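## Task

Get the black key fob out of the drawer of the little wooden box and set it down directly on the table surface, touching nothing but the table. Then close the drawer. The box must stay roughly in its original spot and orientation, and the other item must remain inside the drawer.

## Robot and tools

ROBOT. Two arms, left_arm and right_arm, each ending in a two-finger parallel gripper. Each base sits on a tilted plate, and one metal frame behind them joins the plates; for the proximity ('too close') check, a plate and its half of the frame belong to that arm. Calibrated bases: left_arm at (+0.048, +0.320, +0.317) m, quat_wxyz (+0.957, -0.123, +0.264, +0.004); right_arm at (+0.034, -0.209, +0.317) m, quat_wxyz (+0.957, +0.118, +0.266, +0.011).

FRAMES. Everything is in one scene frame: origin at table-top height halfway between the nominal bases, +x forward over the table, +y toward left_arm, +z up. Arm names do not match left/right in pictures. In a gripper's own frame the fingers point along +z and close along y. end_effector_position is the point between the pads, just under 1 cm behind the tips. Reported poses can be a few cm off, worse at long reach.

ROW. Every commanded row has 16 numbers covering both arms even if one is idle: left_arm x, y, z, qw, qx, qy, qz, opening, then right_arm the same eight. x, y, z are an absolute gripper position in metres, scene frame. The quaternion is an absolute gripper orientation, w first, scene frame. Opening is an absolute finger setting from -1 (shut, 0 mm) to +1 (fully open, about 87 mm); roughly 69 mm at +0.5, 43 at 0, 18 at -0.5. An arm meant to stay still should get its last reported position and quaternion plus its desired opening every time. To keep an orientation, repeat your own target quaternion, not the drifted measured one.

TOOLS.
execute_actions {actions, cameras}: actions is an empty list (just report state; pictures of all cameras by default), or one item. {"rows": [...], "steps": n} plays 1-15 rows, one per 1/30 s step, n from 5 to 15 (default 15), the last row repeating. It is refused, sending nothing, if a target lies more than 0.6 m from the arm's last reported position along any gripper axis. {"steps": n} alone waits until n steps (up to 300) have passed since the previous result, your reply time included. cameras: list of names, ["all"], or [].
move {target, speed, blend, blocking, cameras}: target is one 16-number row or a list of up to 15 rows, each an absolute pose for both grippers; each gripper follows a straight line, all ending together, within a 10 s total cap. speed: m/s, 0.002 to 2.9, default 0.25 (rotation up to twice that in rad/s); one value or one per target. blend: corner rounding in metres, default 0. blocking=false returns about 0.5 s after start while motion continues. Openings of the first target are sent immediately; later targets' openings are applied on arrival after everything settles. Paths ignore obstacles and the other arm; keep paths away from an arm's own base (go around it) to avoid flipping its shoulder posture.
wait {seconds 0-10}: lets time pass without new commands; ends early if a move finishes.
stop {}: brakes a running move; needs braking room. Fingers continue.
zoom_image {camera, region [x0, y0, x1, y1]}: enlarges a pixel box (max 504x504) of that camera's latest image.
finished_scene {scene}: the current scene's number; ends and grades it, irreversibly.

RESULTS. Per arm: end_effector_position, end_effector_quat_wxyz, grip_measured (same scale as opening), Joint positions (last entry is the gripper, 0 shut to 1 open), Joint velocities (may read 'within noise' or be omitted), Joint torques (offset, noisy; first three wrap at ±28 N m), Motor temperatures, and Hand target (the pose currently being driven to). A move adds a 'move:' line: done, off_target, moving, held or fault, with limits=paced (pose clipped) or limits=held (steps withheld). done means within 10 mm and 2 degrees; neither done nor off_target tells you about contact. Joint ranges (rad): waist -2.618 to 3.054, shoulder 0 to 3.142, elbow 0 to 3.142 (straight at 2.901), wrist pitch -1.571 to 1.571, wrist yaw -1.571 to 1.571, wrist roll -2.094 to 2.094.

CONTROL. Each step the commanded orientation is limited to 40 degrees from the measured one; position wins if both cannot be met. Friction and gravity cause sag and tilt, and small moves may fail or go sideways, so check pose after each motion. The simulation keeps running while you think; each action's result arrives 5 steps early and those steps run afterwards.

GRIPPING. Fingers go to where grip_measured equals your number. To hold a part, command about 0.04 below the grip_measured seen at first contact (less for a lighter hold). Pads push up to roughly 20 N each; fast closing hits harder.

CAMERAS (672x504 each): cam_high (fixed, high above the table near x 0.73, looking down), cam_low (fixed, near table level at about (0.94, -0.28, 0.10)), cam_left_wrist and cam_right_wrist (on the grippers). Calibration matrices are supplied; fixed cameras may be shifted slightly.

AVOID. Objects leaving the table, dropping or releasing moving parts, fast impacts, heavy pressing, the arms striking or squeezing each other (including one gripper closing on the other's fingers), and any arm stop. Motors heat when holding loads, stretched out, or pushing at unreachable poses: MOTOR HOT warns at 75 °C, at 90 °C the arm folds and goes idle, at 100 °C it collapses. Loose objects may occasionally be nudged by outside pushes.

Each tool is called after "Emit:" in YAML: its name, and indented under it one key for each argument.

## Session

Emit:
execute_actions:
  actions: []

Scene clock: 0.00 s of 6000.00 s.
left_arm: end_effector_position=(+0.0997, +0.1270, +0.2928) grip_measured=+1.000 end_effector_quat_wxyz=(-0.035, +0.687, +0.534, -0.491) | right_arm: end_effector_position=(+0.4544, -0.2631, +0.1802) grip_measured=+1.000 end_effector_quat_wxyz=(+0.210, +0.029, +0.971, -0.113)
Joint positions: left_arm=[-0.98 1.553 0.577 -0.527 0.448 0.878 1] | right_arm=[0.037 1.58 0.906 0.109 0.457 -0.116 1]
Joint velocities: within noise
Joint torques (N m): no reading
Motor temperatures (°C): left_arm=[26 35 37 31 25 28 24] | right_arm=[25 31 31 31 29 29 29]
Heat: left arm: 37 °C; right arm: 31 °C.
Hand target: left_arm +0.1017, +0.1257, +0.2933; -0.031, +0.687, +0.534, -0.491 | right_arm +0.4616, -0.2645, +0.1866; +0.222, +0.034, +0.968, -0.113

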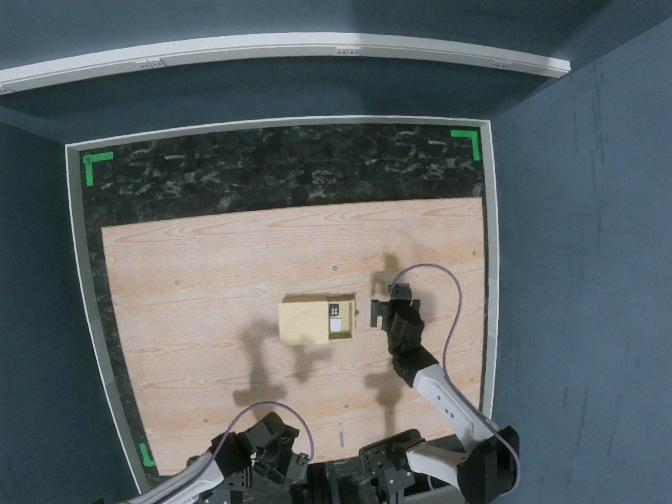

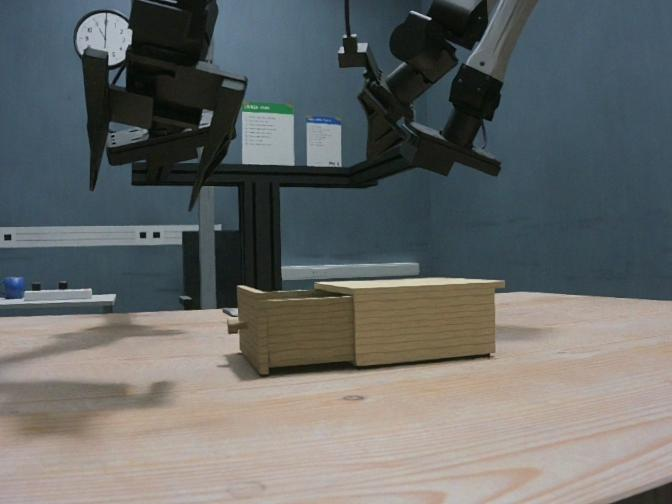

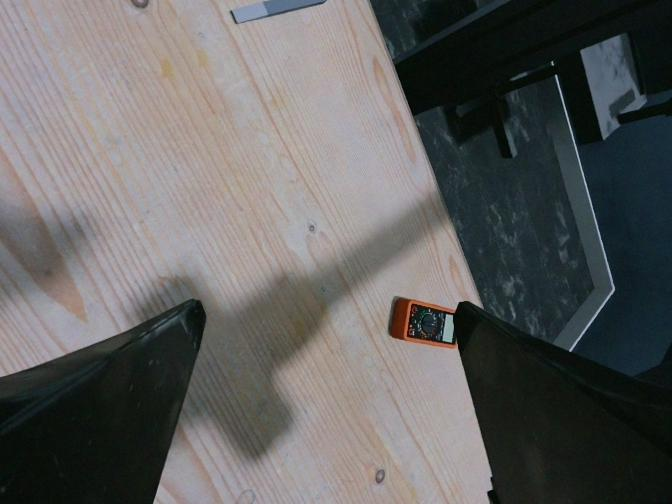

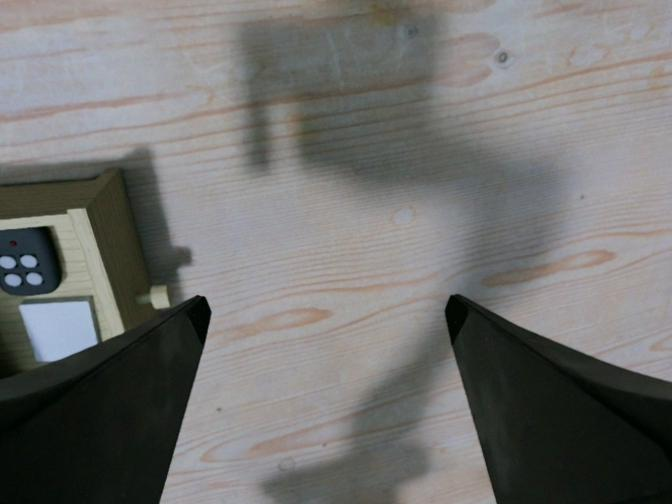

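Emit:
zoom_image:
  camera: "cam_high"
  region: [260, 270, 440, 370]

Emit:
zoom_image:
  camera: "cam_right_wrist"
  region: [0, 130, 240, 400]

Emit:
zoom_image:
  camera: "cam_low"
  region: [200, 240, 540, 420]

Scaled by 2.800 from the camera's 672x504 image, which has a finer 960x720 frame.

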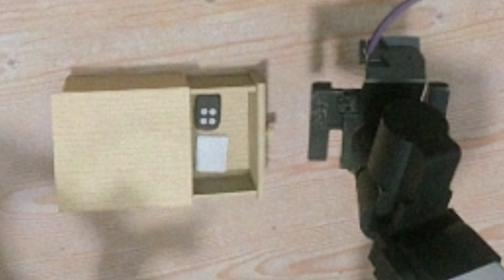

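Scaled by 1.867 from the camera's 672x504 image, which has a finer 960x720 frame.

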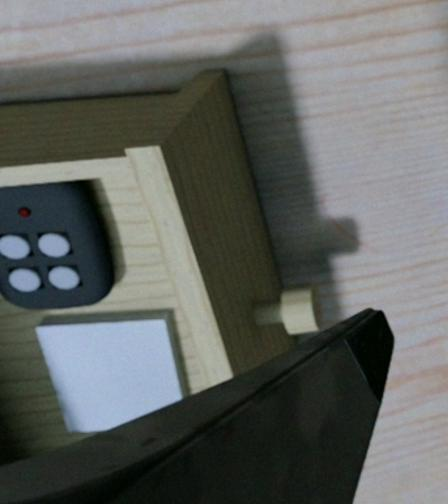

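Scaled by 1.482 from the camera's 672x504 image, which has a finer 960x720 frame.

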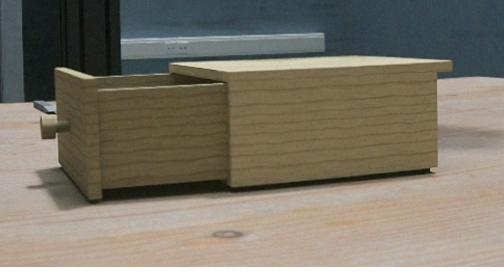

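Emit:
move:
  target: [0.1017, 0.1257, 0.2933, -0.031, 0.687, 0.534, -0.491, 1, 0.42, -0.15, 0.22, 0.2079, 0, 0.978, 0, 1]
  cameras: ["cam_right_wrist", "cam_high"]

Scene clock: 6.07 s of 6000.00 s.
left_arm: end_effector_position=(+0.0997, +0.1270, +0.2928) grip_measured=+1.000 end_effector_quat_wxyz=(-0.035, +0.687, +0.534, -0.491) | right_arm: end_effector_position=(+0.4158, -0.1487, +0.2089) grip_measured=+1.000 end_effector_quat_wxyz=(+0.194, -0.011, +0.981, -0.002)
Joint positions: left_arm=[-0.98 1.553 0.577 -0.527 0.448 0.878 1] | right_arm=[0.322 1.499 0.835 -0.028 0.456 0.055 1]
Joint torques (N m): left_arm=[-3.03 -4.33 4.01 0.44 0.53 0.21] | right_arm=[3.78 -9.44 4.6 0.83 0.08 -0.03]
Heat: left arm: 38 °C; right arm: 32 °C.
Hand target: left_arm +0.1017, +0.1257, +0.2932; -0.031, +0.687, +0.534, -0.491 | right_arm +0.4200, -0.1500, +0.2196; +0.208, +0.000, +0.978, +0.000
Off the commanded pose: left_arm 0.002 m, 0 deg | right_arm 0.012 m, 2 deg.
Kept back: nothing.
move: off_target (right_arm)
camera_calibration:
cam_right_wrist: T_world_to_cam=[[0.040345, -0.999069, 0.0153034, -0.170352], [-0.882795, -0.0284672, 0.468895, 0.284578], [-0.468022, -0.0324274, -0.883121, 0.510717], [0, 0, 0, 1]] pos_world=[0.497124, -0.145531, 0.320195]
Images, in order (width x height): cam_high 672x504, cam_right_wrist 672x504.

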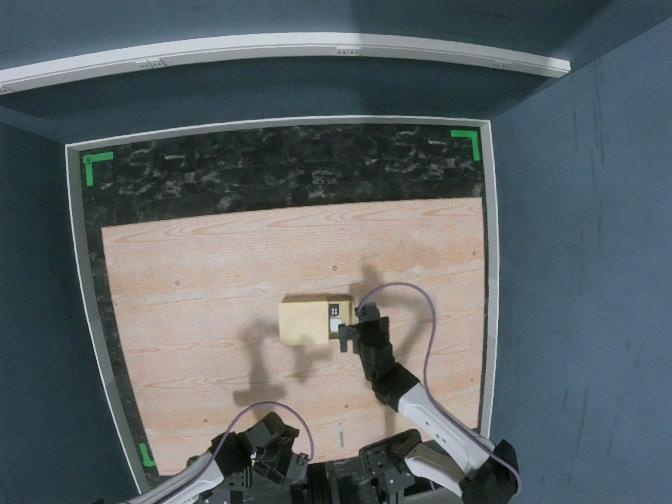

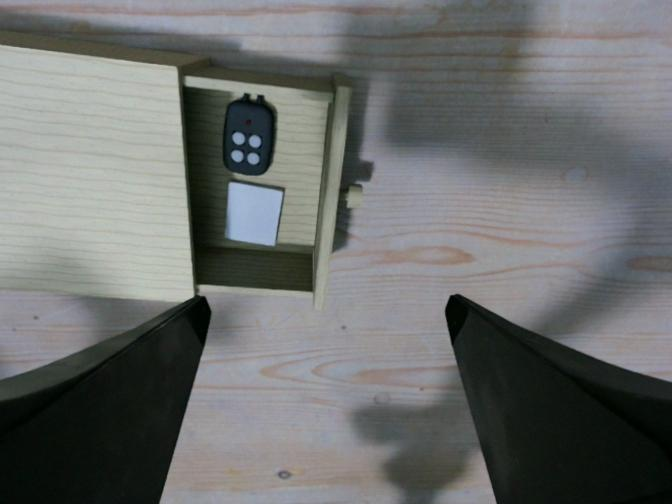

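Emit:
zoom_image:
  camera: "cam_right_wrist"
  region: [160, 50, 400, 320]

Scaled by 1.867 from the camera's 672x504 image, which has a finer 960x720 frame.

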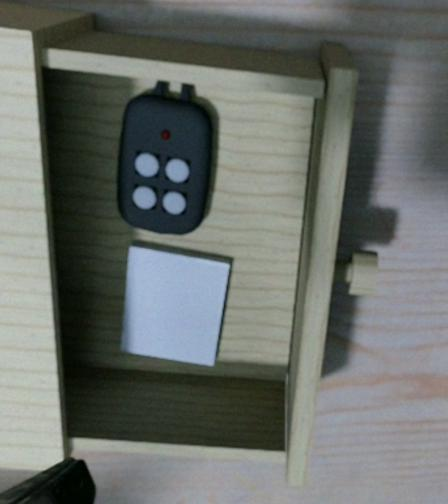

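Emit:
execute_actions:
  actions: []
  cameras: ["cam_low"]

Emit:
zoom_image:
  camera: "cam_low"
  region: [60, 0, 400, 380]

Emit:
zoom_image:
  camera: "cam_right_wrist"
  region: [0, 250, 504, 504]

Scene clock: 7.10 s of 6000.00 s.
left_arm: end_effector_position=(+0.0997, +0.1270, +0.2928) grip_measured=+1.000 end_effector_quat_wxyz=(-0.035, +0.687, +0.534, -0.491) | right_arm: end_effector_position=(+0.4154, -0.1487, +0.2088) grip_measured=+1.000 end_effector_quat_wxyz=(+0.193, -0.010, +0.981, -0.002)
Joint positions: left_arm=[-0.98 1.553 0.577 -0.527 0.448 0.878 1] | right_arm=[0.322 1.499 0.835 -0.03 0.456 0.058 1]
Joint velocities: within noise
Joint torques (N m): left_arm=[-3.02 -4.31 4.04 0.45 0.53 0.2] | right_arm=[3.7 -9.48 4.59 0.81 0.07 -0.01]
Motor temperatures (°C): left_arm=[26 36 38 31 25 28 24] | right_arm=[25 33 32 31 29 29 29]
Heat: left arm: 38 °C; right arm: 33 °C.
Hand target: left_arm +0.1017, +0.1257, +0.2932; -0.031, +0.687, +0.534, -0.491 | right_arm +0.4200, -0.1500, +0.2196; +0.208, +0.000, +0.978, +0.000
Off the commanded pose: left_arm 0.002 m, 0 deg | right_arm 0.012 m, 2 deg.
Steps of this call (1-31: nothing new was sent). Readings (end_effector_position of left_arm | right_arm):
1: (+0.0997, +0.1270, +0.2928) | (+0.4158, -0.1487, +0.2088)
2: (+0.0997, +0.1270, +0.2928) | (+0.4157, -0.1487, +0.2088)
4: (+0.0997, +0.1270, +0.2928) | (+0.4156, -0.1487, +0.2088)
8: (+0.0997, +0.1270, +0.2928) | (+0.4155, -0.1487, +0.2088)
31: the state above
Images, in order (width x height): cam_low 672x504.

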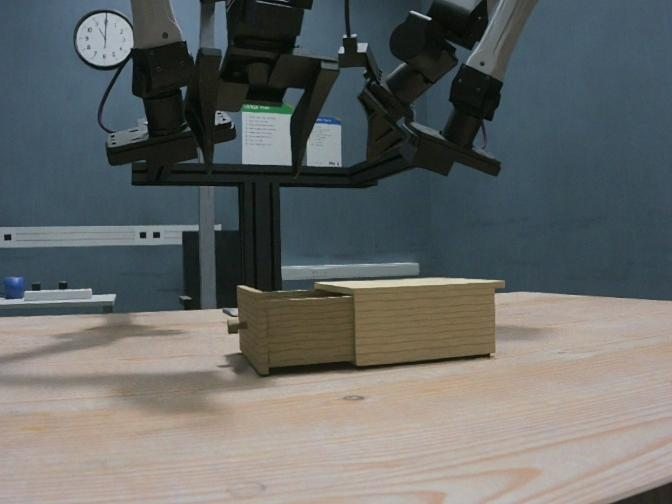

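Scaled by 1.326 from the camera's 672x504 image, which has a finer 960x720 frame.

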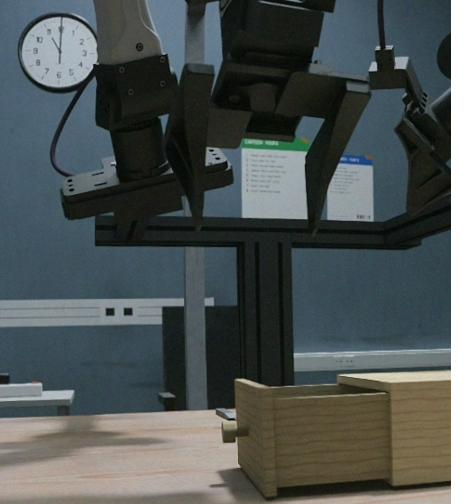

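This scene's latest camera images include none from cam_right_wrist. They are from: cam_low. cam_right_wrist's image comes with the result of a call that names it in "cameras".

Emit:
move:
  target: [0.1017, 0.1257, 0.2933, -0.031, 0.687, 0.534, -0.491, 1, 0.438, -0.088, 0.135, 0, 0, 1, 0, 0.35]
  cameras: ["cam_right_wrist", "cam_low", "cam_high"]

Emit:
zoom_image:
  camera: "cam_low"
  region: [200, 100, 500, 400]

Emit:
zoom_image:
  camera: "cam_right_wrist"
  region: [84, 0, 588, 504]

Scene clock: 10.23 s of 6000.00 s.
left_arm: end_effector_position=(+0.0997, +0.1270, +0.2928) grip_measured=+1.000 end_effector_quat_wxyz=(-0.035, +0.687, +0.534, -0.491) | right_arm: end_effector_position=(+0.4370, -0.0947, +0.1373) grip_measured=+0.350 end_effector_quat_wxyz=(+0.003, -0.001, +1.000, -0.005)
Joint positions: left_arm=[-0.98 1.553 0.577 -0.527 0.448 0.878 1] | right_arm=[0.322 2.054 1.48 -0.538 0.401 0.25 0.675]
Joint torques (N m): left_arm=[-3.03 -4.31 4.07 0.43 0.53 0.2] | right_arm=[5.86 -7.79 7.09 0.11 -0.09 -0.02]
Heat: left arm: 38 °C; right arm: 33 °C.
Hand target: left_arm +0.1017, +0.1257, +0.2932; -0.031, +0.687, +0.534, -0.491 | right_arm +0.4379, -0.0880, +0.1351; +0.000, +0.000, +1.000, +0.000
Off the commanded pose: left_arm 0.002 m, 0 deg | right_arm 0.007 m, 1 deg.
Kept back: nothing.
move: done
camera_calibration:
cam_right_wrist: T_world_to_cam=[[0.0232746, -0.999695, 0.0082879, -0.10777], [-0.642662, -0.00861093, 0.766102, 0.19456], [-0.765796, -0.023157, -0.642666, 0.5571], [0, 0, 0, 1]] pos_world=[0.554169, -0.0931608, 0.209869]
Images, in order (width x height): cam_high 672x504, cam_low 672x504, cam_right_wrist 672x504.

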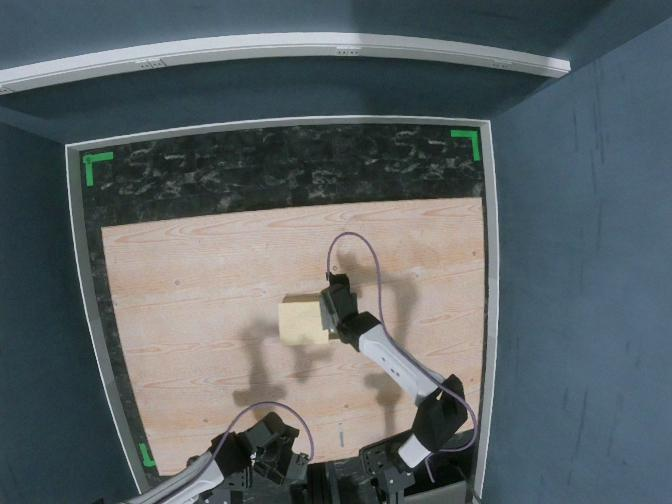

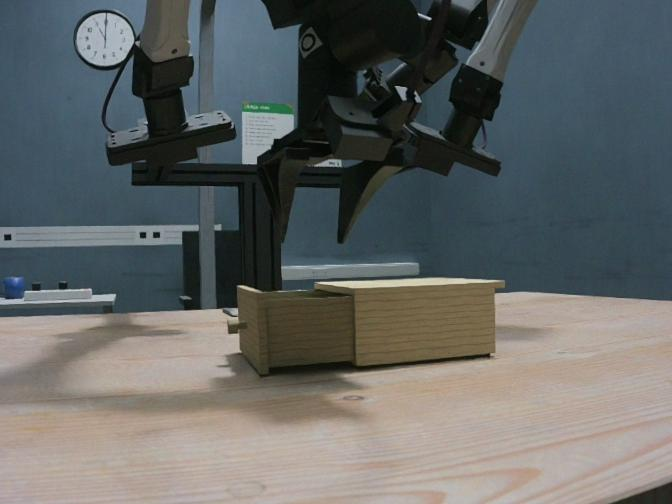

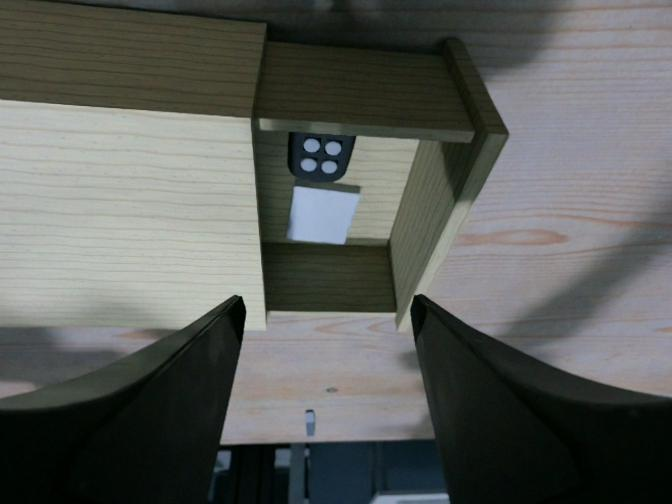

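Scaled by 1.680 from the camera's 672x504 image, which has a finer 960x720 frame.

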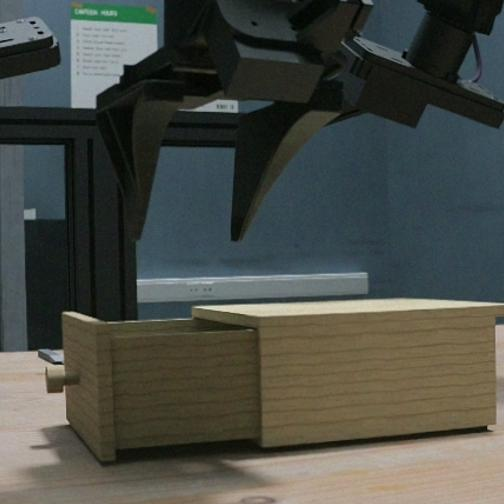

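Scaled by 1.000.

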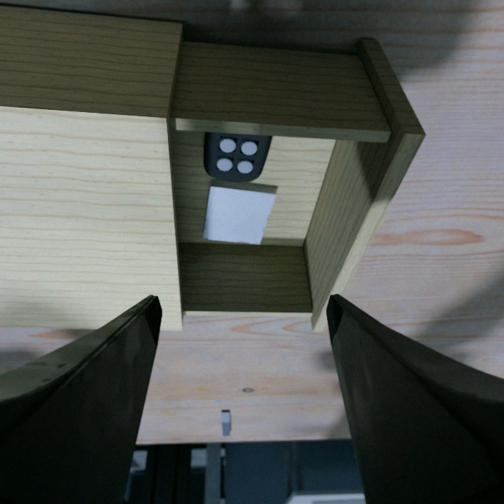

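Emit:
move:
  target:
    - [0.1017, 0.1257, 0.2933, -0.031, 0.687, 0.534, -0.491, 1, 0.40, -0.115, 0.12, 0, 0, 1, 0, -1]
    - [0.1017, 0.1257, 0.2933, -0.031, 0.687, 0.534, -0.491, 1, 0.40, -0.115, 0.06, 0, 0, 1, 0, -1]
  cameras: ["cam_right_wrist", "cam_low"]
  speed: [0.2, 0.12]

Emit:
zoom_image:
  camera: "cam_low"
  region: [200, 150, 500, 400]

Scene clock: 15.00 s of 6000.00 s.
left_arm: end_effector_position=(+0.0997, +0.1270, +0.2928) grip_measured=+1.000 end_effector_quat_wxyz=(-0.035, +0.687, +0.534, -0.491) | right_arm: end_effector_position=(+0.3932, -0.1148, +0.0656) grip_measured=-0.973 end_effector_quat_wxyz=(-0.008, -0.004, +1.000, -0.003)
Joint positions: left_arm=[-0.98 1.553 0.577 -0.527 0.448 0.878 1] | right_arm=[0.231 2.152 1.294 -0.244 0.353 0.166 0.013]
Joint torques (N m): left_arm=[-3.04 -4.34 4.01 0.43 0.54 0.21] | right_arm=[3.79 -7.69 5.05 0.33 -0.08 -0.19]
Heat: left arm: 38 °C; right arm: 34 °C.
Hand target: left_arm +0.1017, +0.1257, +0.2932; -0.031, +0.687, +0.534, -0.491 | right_arm +0.4000, -0.1152, +0.0603; +0.000, +0.000, +1.000, +0.000
Off the commanded pose: left_arm 0.002 m, 0 deg | right_arm 0.009 m, 1 deg.
Kept back: nothing.
move: done
camera_calibration:
cam_right_wrist: T_world_to_cam=[[0.0279785, -0.999597, 0.00488159, -0.127818], [-0.625709, -0.0137046, 0.779936, 0.213102], [-0.779555, -0.0248759, -0.62584, 0.481191], [0, 0, 0, 1]] pos_world=[0.512031, -0.112876, 0.135566]
Images, in order (width x height): cam_low 672x504, cam_right_wrist 672x504.

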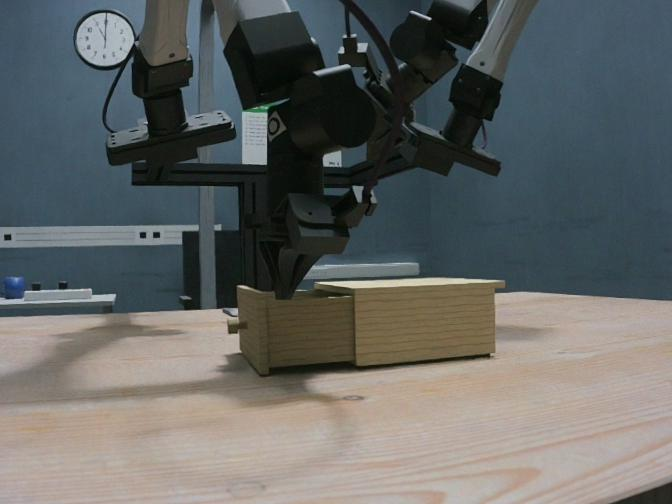

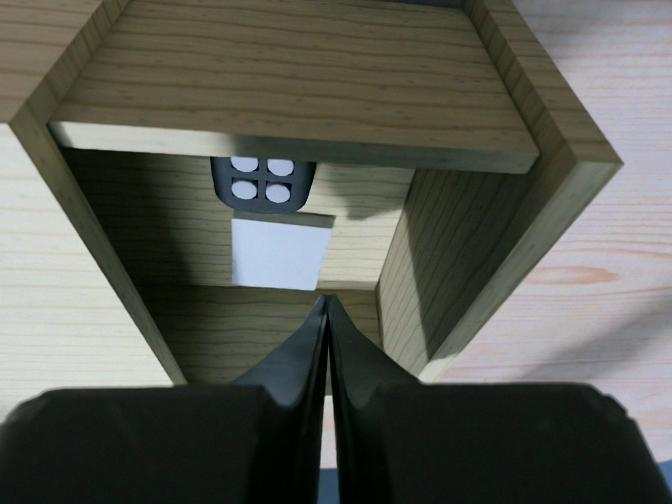

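Scaled by 1.680 from the camera's 672x504 image, which has a finer 960x720 frame.

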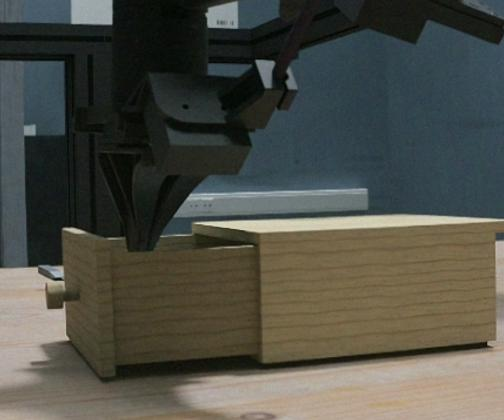

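Emit:
move:
  target:
    - [0.1017, 0.1257, 0.2933, -0.031, 0.687, 0.534, -0.491, 1, 0.402, -0.118, 0.05, 0, 0, 1, 0, -1]
    - [0.1017, 0.1257, 0.2933, -0.031, 0.687, 0.534, -0.491, 1, 0.398, -0.162, 0.05, 0, 0, 1, 0, -1]
  cameras: ["cam_right_wrist", "cam_low", "cam_high"]
  speed: [0.1, 0.06]

Emit:
zoom_image:
  camera: "cam_low"
  region: [200, 150, 500, 400]

Scene clock: 16.80 s of 6000.00 s.
left_arm: end_effector_position=(+0.0997, +0.1270, +0.2928) grip_measured=+1.000 end_effector_quat_wxyz=(-0.035, +0.687, +0.534, -0.491) | right_arm: end_effector_position=(+0.3889, -0.1353, +0.0452) grip_measured=-0.973 end_effector_quat_wxyz=(-0.013, -0.003, +0.999, +0.030)
Joint positions: left_arm=[-0.98 1.553 0.577 -0.527 0.448 0.878 1] | right_arm=[0.14 2.173 1.269 -0.176 0.243 0.083 0.013]
Joint torques (N m): left_arm=[-3.07 -4.3 4.1 0.43 0.53 0.22] | right_arm=[0.9 -11.54 1.69 0.19 0.44 -0.47]
Heat: left arm: 38 °C; right arm: 34 °C.
Hand target: left_arm +0.1017, +0.1257, +0.2932; -0.031, +0.687, +0.534, -0.491 | right_arm +0.3974, -0.1614, +0.0499; -0.001, +0.000, +1.000, +0.000
Off the commanded pose: left_arm 0.002 m, 0 deg | right_arm 0.029 m, 4 deg.
Kept back: nothing.
move: off_target (right_arm)
camera_calibration:
cam_right_wrist: T_world_to_cam=[[0.0249995, -0.997712, -0.0628111, -0.143612], [-0.616968, -0.0648358, 0.784313, 0.215368], [-0.786591, 0.0191451, -0.617178, 0.472868], [0, 0, 0, 1]] pos_world=[0.508419, -0.138373, 0.113907]
Images, in order (width x height): cam_high 672x504, cam_low 672x504, cam_right_wrist 672x504.

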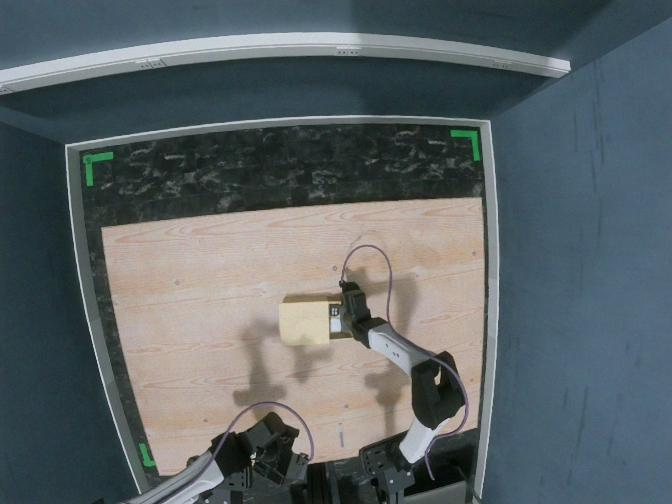

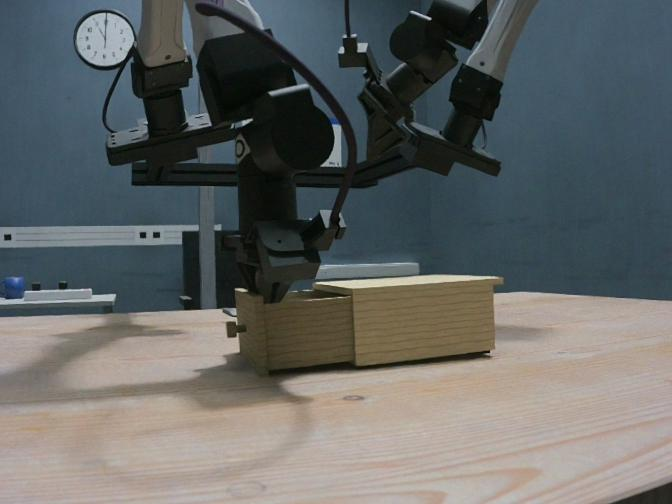

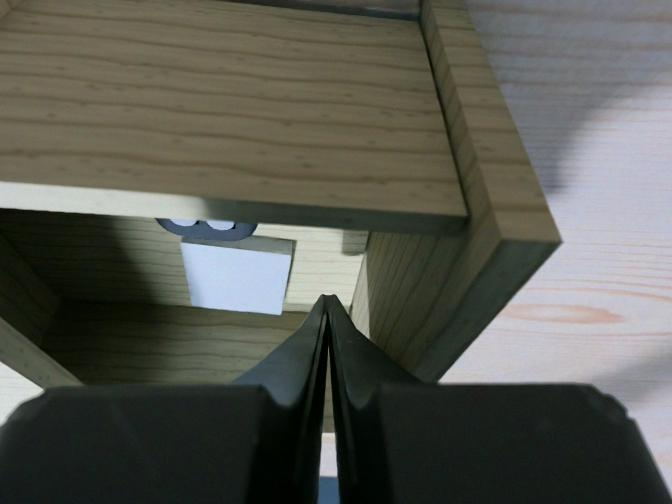

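Scaled by 1.680 from the camera's 672x504 image, which has a finer 960x720 frame.

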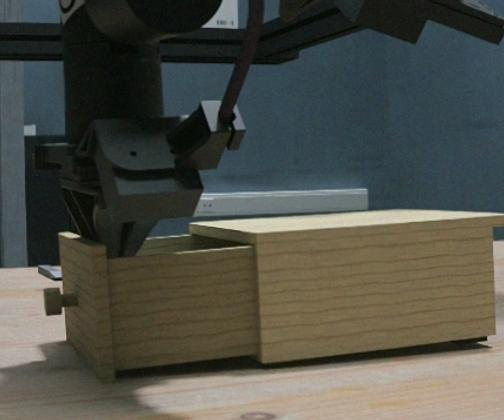

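Emit:
move:
  target: [0.1017, 0.1257, 0.2933, -0.031, 0.687, 0.534, -0.491, 1, 0.398, -0.112, 0.06, 0, 0, 1, 0, -1]
  cameras: ["cam_right_wrist", "cam_low"]
  speed: 0.08

Emit:
zoom_image:
  camera: "cam_low"
  region: [200, 150, 500, 400]

Scene clock: 18.13 s of 6000.00 s.
left_arm: end_effector_position=(+0.0997, +0.1270, +0.2928) grip_measured=+1.000 end_effector_quat_wxyz=(-0.035, +0.687, +0.534, -0.491) | right_arm: end_effector_position=(+0.3911, -0.1138, +0.0569) grip_measured=-0.973 end_effector_quat_wxyz=(-0.007, -0.005, +1.000, +0.004)
Joint positions: left_arm=[-0.98 1.553 0.577 -0.527 0.448 0.878 1] | right_arm=[0.221 2.173 1.29 -0.212 0.334 0.153 0.013]
Joint torques (N m): left_arm=[-3.07 -4.37 4.08 0.43 0.53 0.2] | right_arm=[5.5 -8.99 4.88 0.11 0.08 -0.04]
Heat: left arm: 39 °C; right arm: 35 °C.
Hand target: left_arm +0.1017, +0.1257, +0.2932; -0.031, +0.687, +0.534, -0.491 | right_arm +0.3980, -0.1120, +0.0601; +0.000, +0.000, +1.000, +0.000
Off the commanded pose: left_arm 0.002 m, 0 deg | right_arm 0.008 m, 1 deg.
Kept back: nothing.
move: done
camera_calibration:
cam_right_wrist: T_world_to_cam=[[0.0299459, -0.999499, -0.0102095, -0.126675], [-0.62676, -0.0267329, 0.778754, 0.217485], [-0.778637, -0.0169216, -0.627247, 0.474838], [0, 0, 0, 1]] pos_world=[0.50983, -0.112763, 0.12718]
Images, in order (width x height): cam_low 672x504, cam_right_wrist 672x504.

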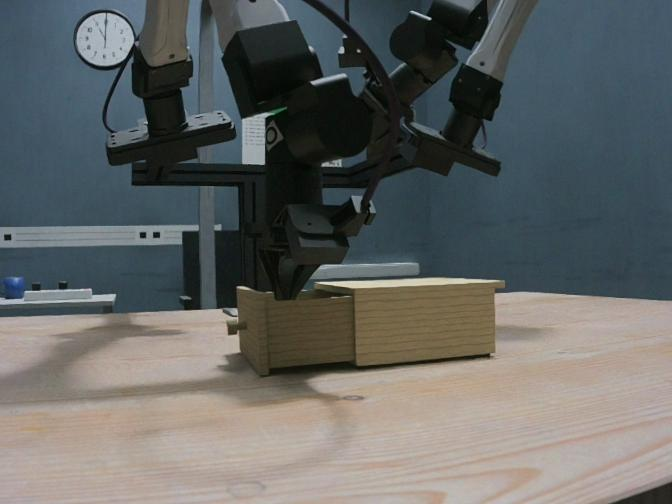

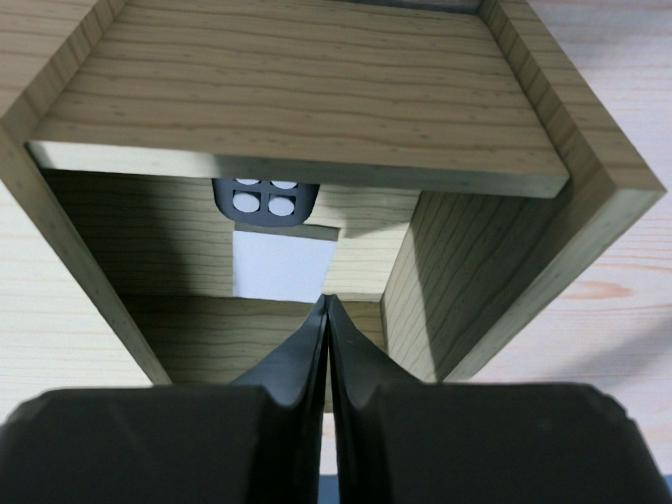

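Scaled by 1.680 from the camera's 672x504 image, which has a finer 960x720 frame.

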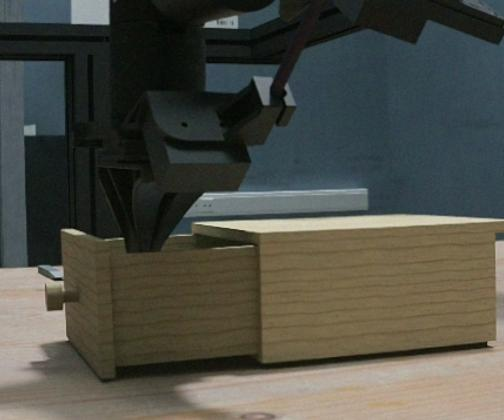

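Emit:
move:
  target: [0.1017, 0.1257, 0.2933, -0.031, 0.687, 0.534, -0.491, 1, 0.44, -0.112, 0.135, 0, 0, 1, 0, 0.35]
  cameras: ["cam_right_wrist", "cam_low"]
  speed: 0.2

Emit:
zoom_image:
  camera: "cam_low"
  region: [230, 120, 400, 270]

Emit:
zoom_image:
  camera: "cam_right_wrist"
  region: [84, 0, 588, 504]

Scene clock: 23.47 s of 6000.00 s.
left_arm: end_effector_position=(+0.0997, +0.1270, +0.2928) grip_measured=+1.000 end_effector_quat_wxyz=(-0.035, +0.687, +0.534, -0.491) | right_arm: end_effector_position=(+0.4271, -0.1133, +0.1207) grip_measured=+0.350 end_effector_quat_wxyz=(-0.020, -0.006, +1.000, +0.000)
Joint positions: left_arm=[-0.98 1.553 0.577 -0.527 0.448 0.878 1] | right_arm=[0.263 2.071 1.458 -0.523 0.357 0.199 0.675]
Joint torques (N m): left_arm=[-3.04 -4.36 4.07 0.43 0.53 0.21] | right_arm=[6.15 -12.04 5.61 0.05 0.12 -0.02]
Heat: left arm: 39 °C; right arm: 35 °C.
Hand target: left_arm +0.1017, +0.1257, +0.2932; -0.031, +0.687, +0.534, -0.491 | right_arm +0.4398, -0.1120, +0.1348; +0.000, +0.000, +1.000, +0.000
Off the commanded pose: left_arm 0.002 m, 0 deg | right_arm 0.019 m, 2 deg.
Kept back: nothing.
move: off_target (right_arm)
camera_calibration:
cam_right_wrist: T_world_to_cam=[[0.0334223, -0.99944, -0.00188049, -0.12907], [-0.60725, -0.0218014, 0.794212, 0.180688], [-0.793808, -0.0254025, -0.607638, 0.545919], [0, 0, 0, 1]] pos_world=[0.547391, -0.111191, 0.187974]
Images, in order (width x height): cam_low 672x504, cam_right_wrist 672x504.

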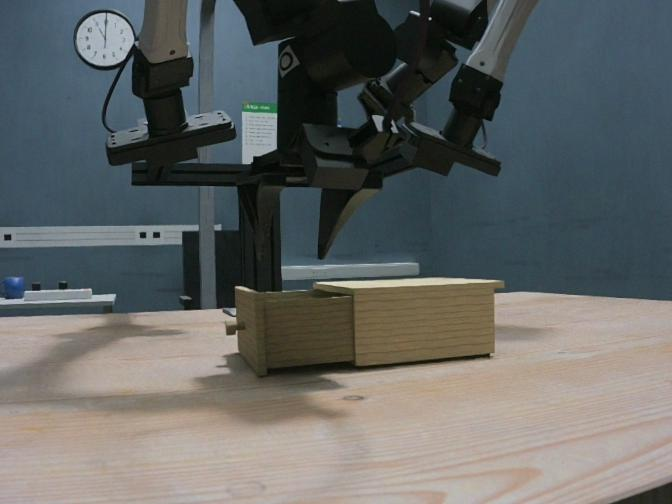

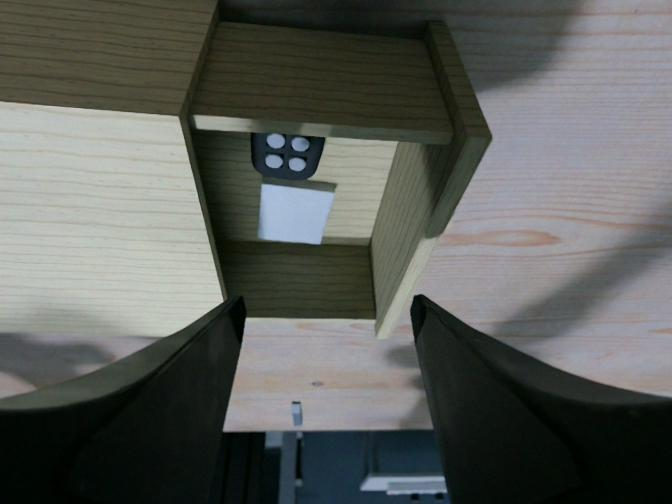

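Scaled by 2.965 from the camera's 672x504 image, which has a finer 960x720 frame.

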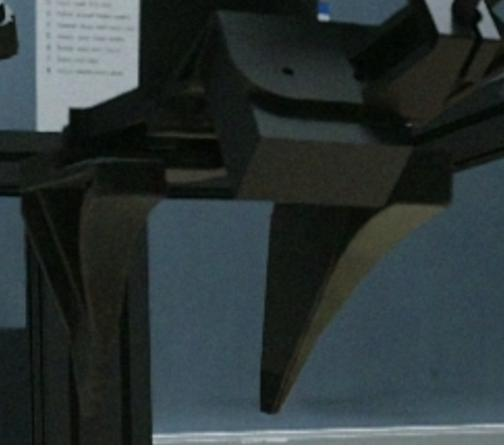

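Scaled by 1.000.

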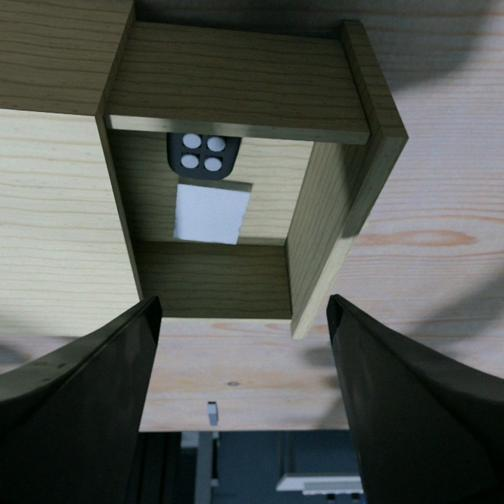

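Emit:
move:
  target: [0.1017, 0.1257, 0.2933, -0.031, 0.687, 0.534, -0.491, 1, 0.42, -0.14, 0.15, 0, 0.7071, 0.7071, 0, 0.35]
  cameras: ["cam_right_wrist", "cam_low"]
  speed: 0.6

Emit:
zoom_image:
  camera: "cam_low"
  region: [200, 80, 400, 270]

Emit:
zoom_image:
  camera: "cam_right_wrist"
  region: [84, 0, 588, 504]

Scene clock: 26.60 s of 6000.00 s.
left_arm: end_effector_position=(+0.0997, +0.1270, +0.2928) grip_measured=+1.000 end_effector_quat_wxyz=(-0.035, +0.687, +0.534, -0.491) | right_arm: end_effector_position=(+0.4066, -0.1345, +0.1387) grip_measured=+0.350 end_effector_quat_wxyz=(-0.020, +0.696, +0.717, -0.015)
Joint positions: left_arm=[-0.98 1.553 0.577 -0.527 0.448 0.878 1] | right_arm=[0.139 1.801 1.073 -0.381 0.295 1.638 0.675]
Joint torques (N m): left_arm=[-3.08 -4.34 4.01 0.43 0.53 0.2] | right_arm=[2.77 -11.23 3.19 0.13 0.15 -0.01]
Heat: left arm: 39 °C; right arm: 37 °C.
Hand target: left_arm +0.1017, +0.1257, +0.2932; -0.031, +0.687, +0.534, -0.491 | right_arm +0.4198, -0.1400, +0.1499; +0.000, +0.707, +0.707, +0.000
Off the commanded pose: left_arm 0.002 m, 0 deg | right_arm 0.018 m, 3 deg.
Kept back: nothing.
move: off_target (right_arm)
camera_calibration:
cam_right_wrist: T_world_to_cam=[[-0.997574, -0.0503388, 0.0480821, 0.390366], [0.00539105, 0.632771, 0.77432, -0.00480208], [-0.0694033, 0.772701, -0.630965, 0.35616], [0, 0, 0, 1]] pos_world=[0.414164, -0.252516, 0.209673]
Images, in order (width x height): cam_low 672x504, cam_right_wrist 672x504.

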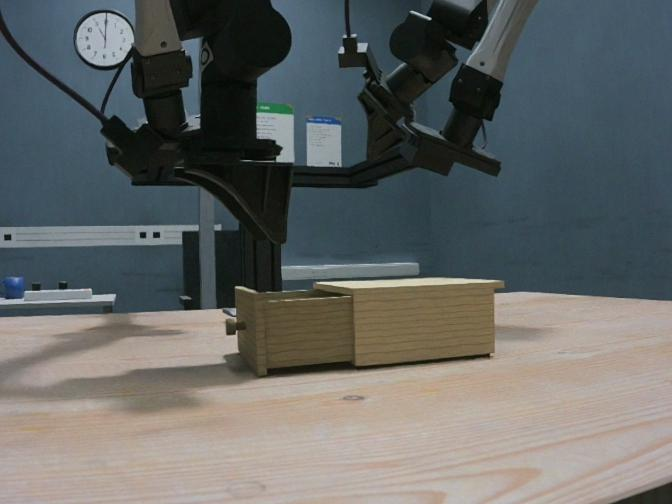

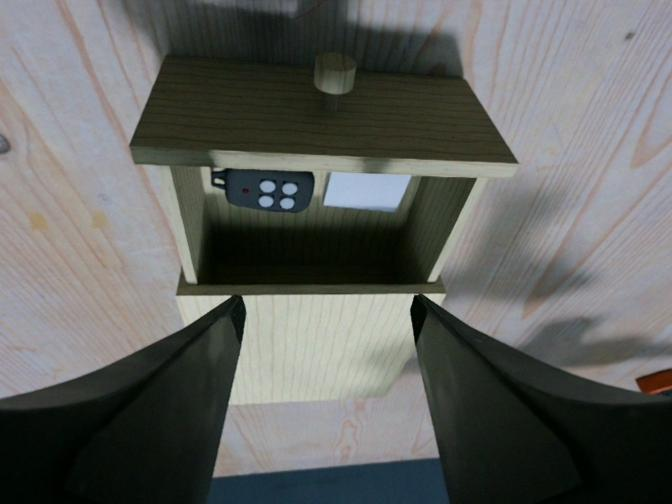

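Scaled by 2.520 from the camera's 672x504 image, which has a finer 960x720 frame.

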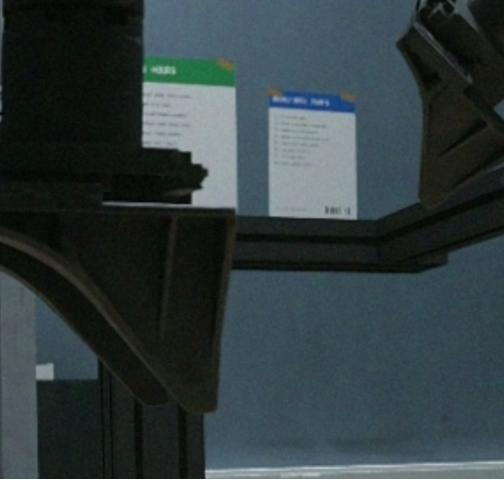

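Scaled by 1.000.

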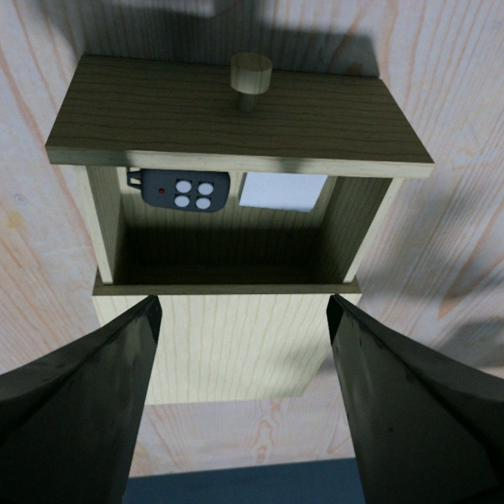

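Emit:
move:
  target: [0.1017, 0.1257, 0.2933, -0.031, 0.687, 0.534, -0.491, 1, 0.436, -0.096, 0.125, 0.1755, 0.0464, 0.9814, 0.0627, 0.2]
  cameras: ["cam_right_wrist", "cam_low"]
  speed: 0.6

Emit:
zoom_image:
  camera: "cam_low"
  region: [220, 150, 400, 320]

Emit:
zoom_image:
  camera: "cam_right_wrist"
  region: [160, 60, 460, 360]

Scene clock: 32.00 s of 6000.00 s.
left_arm: end_effector_position=(+0.0997, +0.1270, +0.2928) grip_measured=+1.000 end_effector_quat_wxyz=(-0.035, +0.687, +0.534, -0.491) | right_arm: end_effector_position=(+0.4385, -0.1027, +0.1289) grip_measured=+0.200 end_effector_quat_wxyz=(+0.174, +0.056, +0.982, +0.056)
Joint positions: left_arm=[-0.98 1.553 0.577 -0.527 0.448 0.878 1] | right_arm=[0.276 1.859 0.983 0.166 0.327 0.189 0.6]
Joint torques (N m): left_arm=[-3.03 -4.36 4.03 0.42 0.53 0.2] | right_arm=[4.96 -6.53 3.48 1.04 -0.07 -0.26]
Motor temperatures (°C): left_arm=[27 37 39 30 25 28 24] | right_arm=[26 38 32 31 28 29 29]
Heat: left arm: 39 °C; right arm: 38 °C.
Hand target: left_arm +0.1017, +0.1257, +0.2932; -0.031, +0.687, +0.534, -0.491 | right_arm +0.4359, -0.0962, +0.1252; +0.175, +0.046, +0.981, +0.063
Off the commanded pose: left_arm 0.002 m, 0 deg | right_arm 0.008 m, 1 deg.
Kept back: nothing.
move: done
camera_calibration:
cam_right_wrist: T_world_to_cam=[[-0.0699163, -0.989738, -0.124623, -0.0567592], [-0.86448, -0.00222524, 0.502663, 0.333822], [-0.497782, 0.142879, -0.855453, 0.479675], [0, 0, 0, 1]] pos_world=[0.523388, -0.123969, 0.235466]
Images, in order (width x height): cam_low 672x504, cam_right_wrist 672x504.

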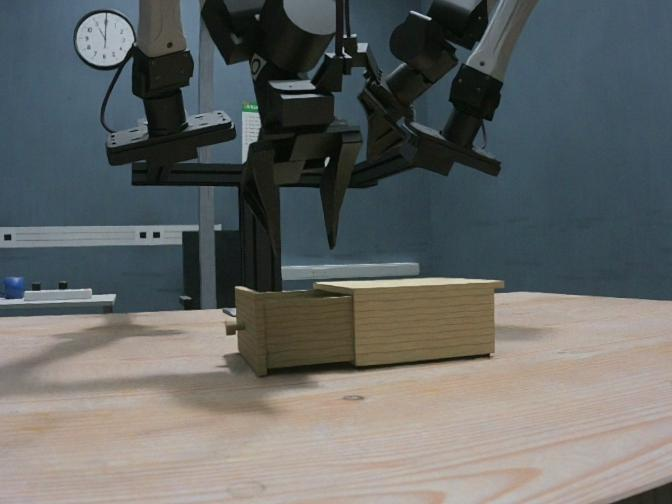

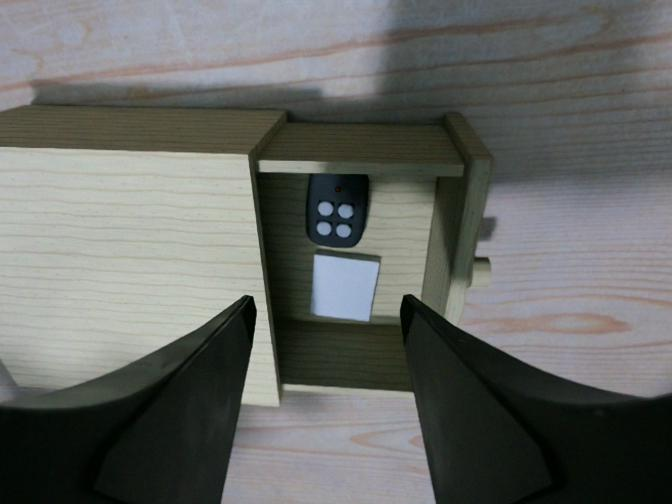

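Scaled by 2.800 from the camera's 672x504 image, which has a finer 960x720 frame.

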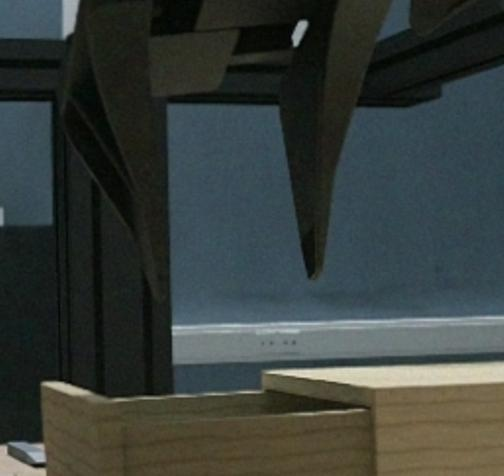

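Scaled by 1.680 from the camera's 672x504 image, which has a finer 960x720 frame.

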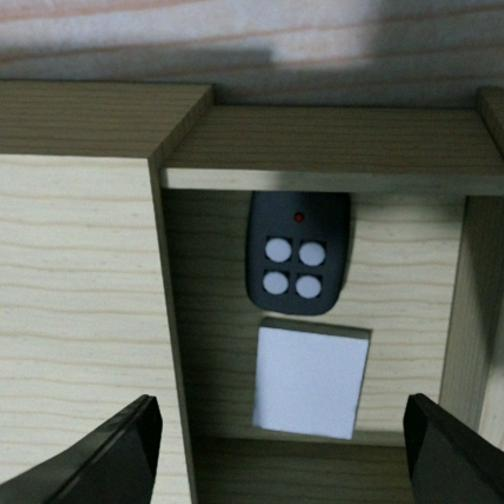

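Emit:
move:
  target: [0.1017, 0.1257, 0.2933, -0.031, 0.687, 0.534, -0.491, 1, 0.434, -0.094, 0.097, 0.1755, 0.0464, 0.9814, 0.0627, 0.2]
  cameras: ["cam_right_wrist", "cam_low"]
  speed: 0.2

Emit:
zoom_image:
  camera: "cam_low"
  region: [220, 170, 400, 340]

Emit:
zoom_image:
  camera: "cam_right_wrist"
  region: [160, 60, 460, 360]

Scene clock: 34.23 s of 6000.00 s.
left_arm: end_effector_position=(+0.0997, +0.1270, +0.2928) grip_measured=+1.000 end_effector_quat_wxyz=(-0.035, +0.687, +0.534, -0.491) | right_arm: end_effector_position=(+0.4286, -0.0916, +0.1016) grip_measured=+0.200 end_effector_quat_wxyz=(+0.169, +0.044, +0.983, +0.062)
Joint positions: left_arm=[-0.98 1.553 0.577 -0.527 0.448 0.878 1] | right_arm=[0.276 1.958 0.982 0.254 0.31 0.171 0.6]
Joint torques (N m): left_arm=[-3.04 -4.33 4.07 0.42 0.53 0.21] | right_arm=[3.06 -6.76 4.33 1.02 -0.1 -0.28]
Heat: left arm: 39 °C; right arm: 38 °C.
Hand target: left_arm +0.1017, +0.1257, +0.2932; -0.031, +0.687, +0.534, -0.491 | right_arm +0.4339, -0.0942, +0.0972; +0.175, +0.046, +0.981, +0.062
Off the commanded pose: left_arm 0.002 m, 0 deg | right_arm 0.007 m, 1 deg.
Kept back: nothing.
move: done
camera_calibration:
cam_right_wrist: T_world_to_cam=[[-0.0447441, -0.990256, -0.131878, -0.059973], [-0.859521, -0.0291185, 0.51027, 0.333547], [-0.509138, 0.136183, -0.849843, 0.453519], [0, 0, 0, 1]] pos_world=[0.514911, -0.111438, 0.207311]
Images, in order (width x height): cam_low 672x504, cam_right_wrist 672x504.

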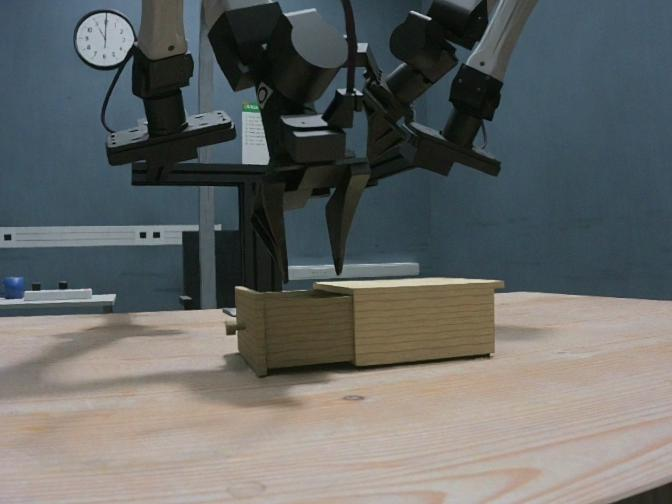

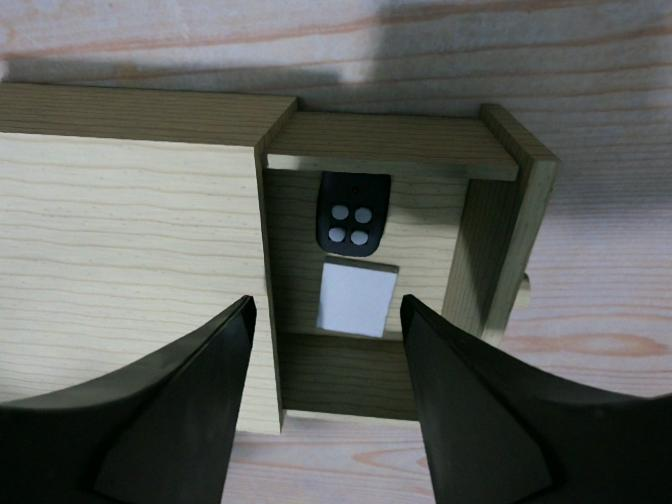

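Scaled by 2.800 from the camera's 672x504 image, which has a finer 960x720 frame.

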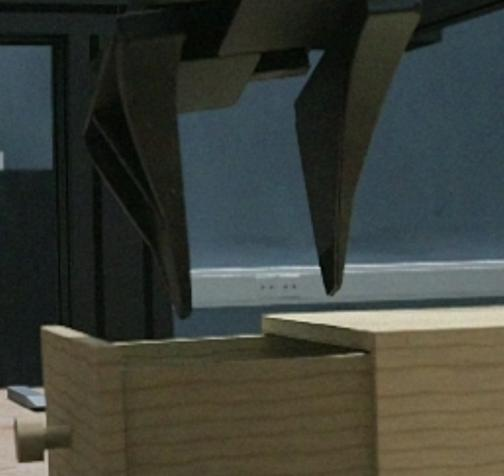

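Scaled by 1.680 from the camera's 672x504 image, which has a finer 960x720 frame.

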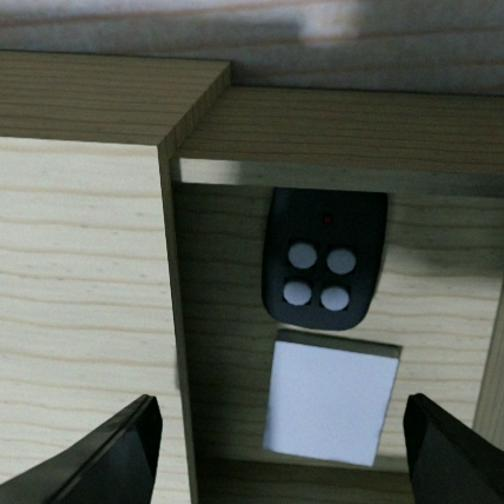

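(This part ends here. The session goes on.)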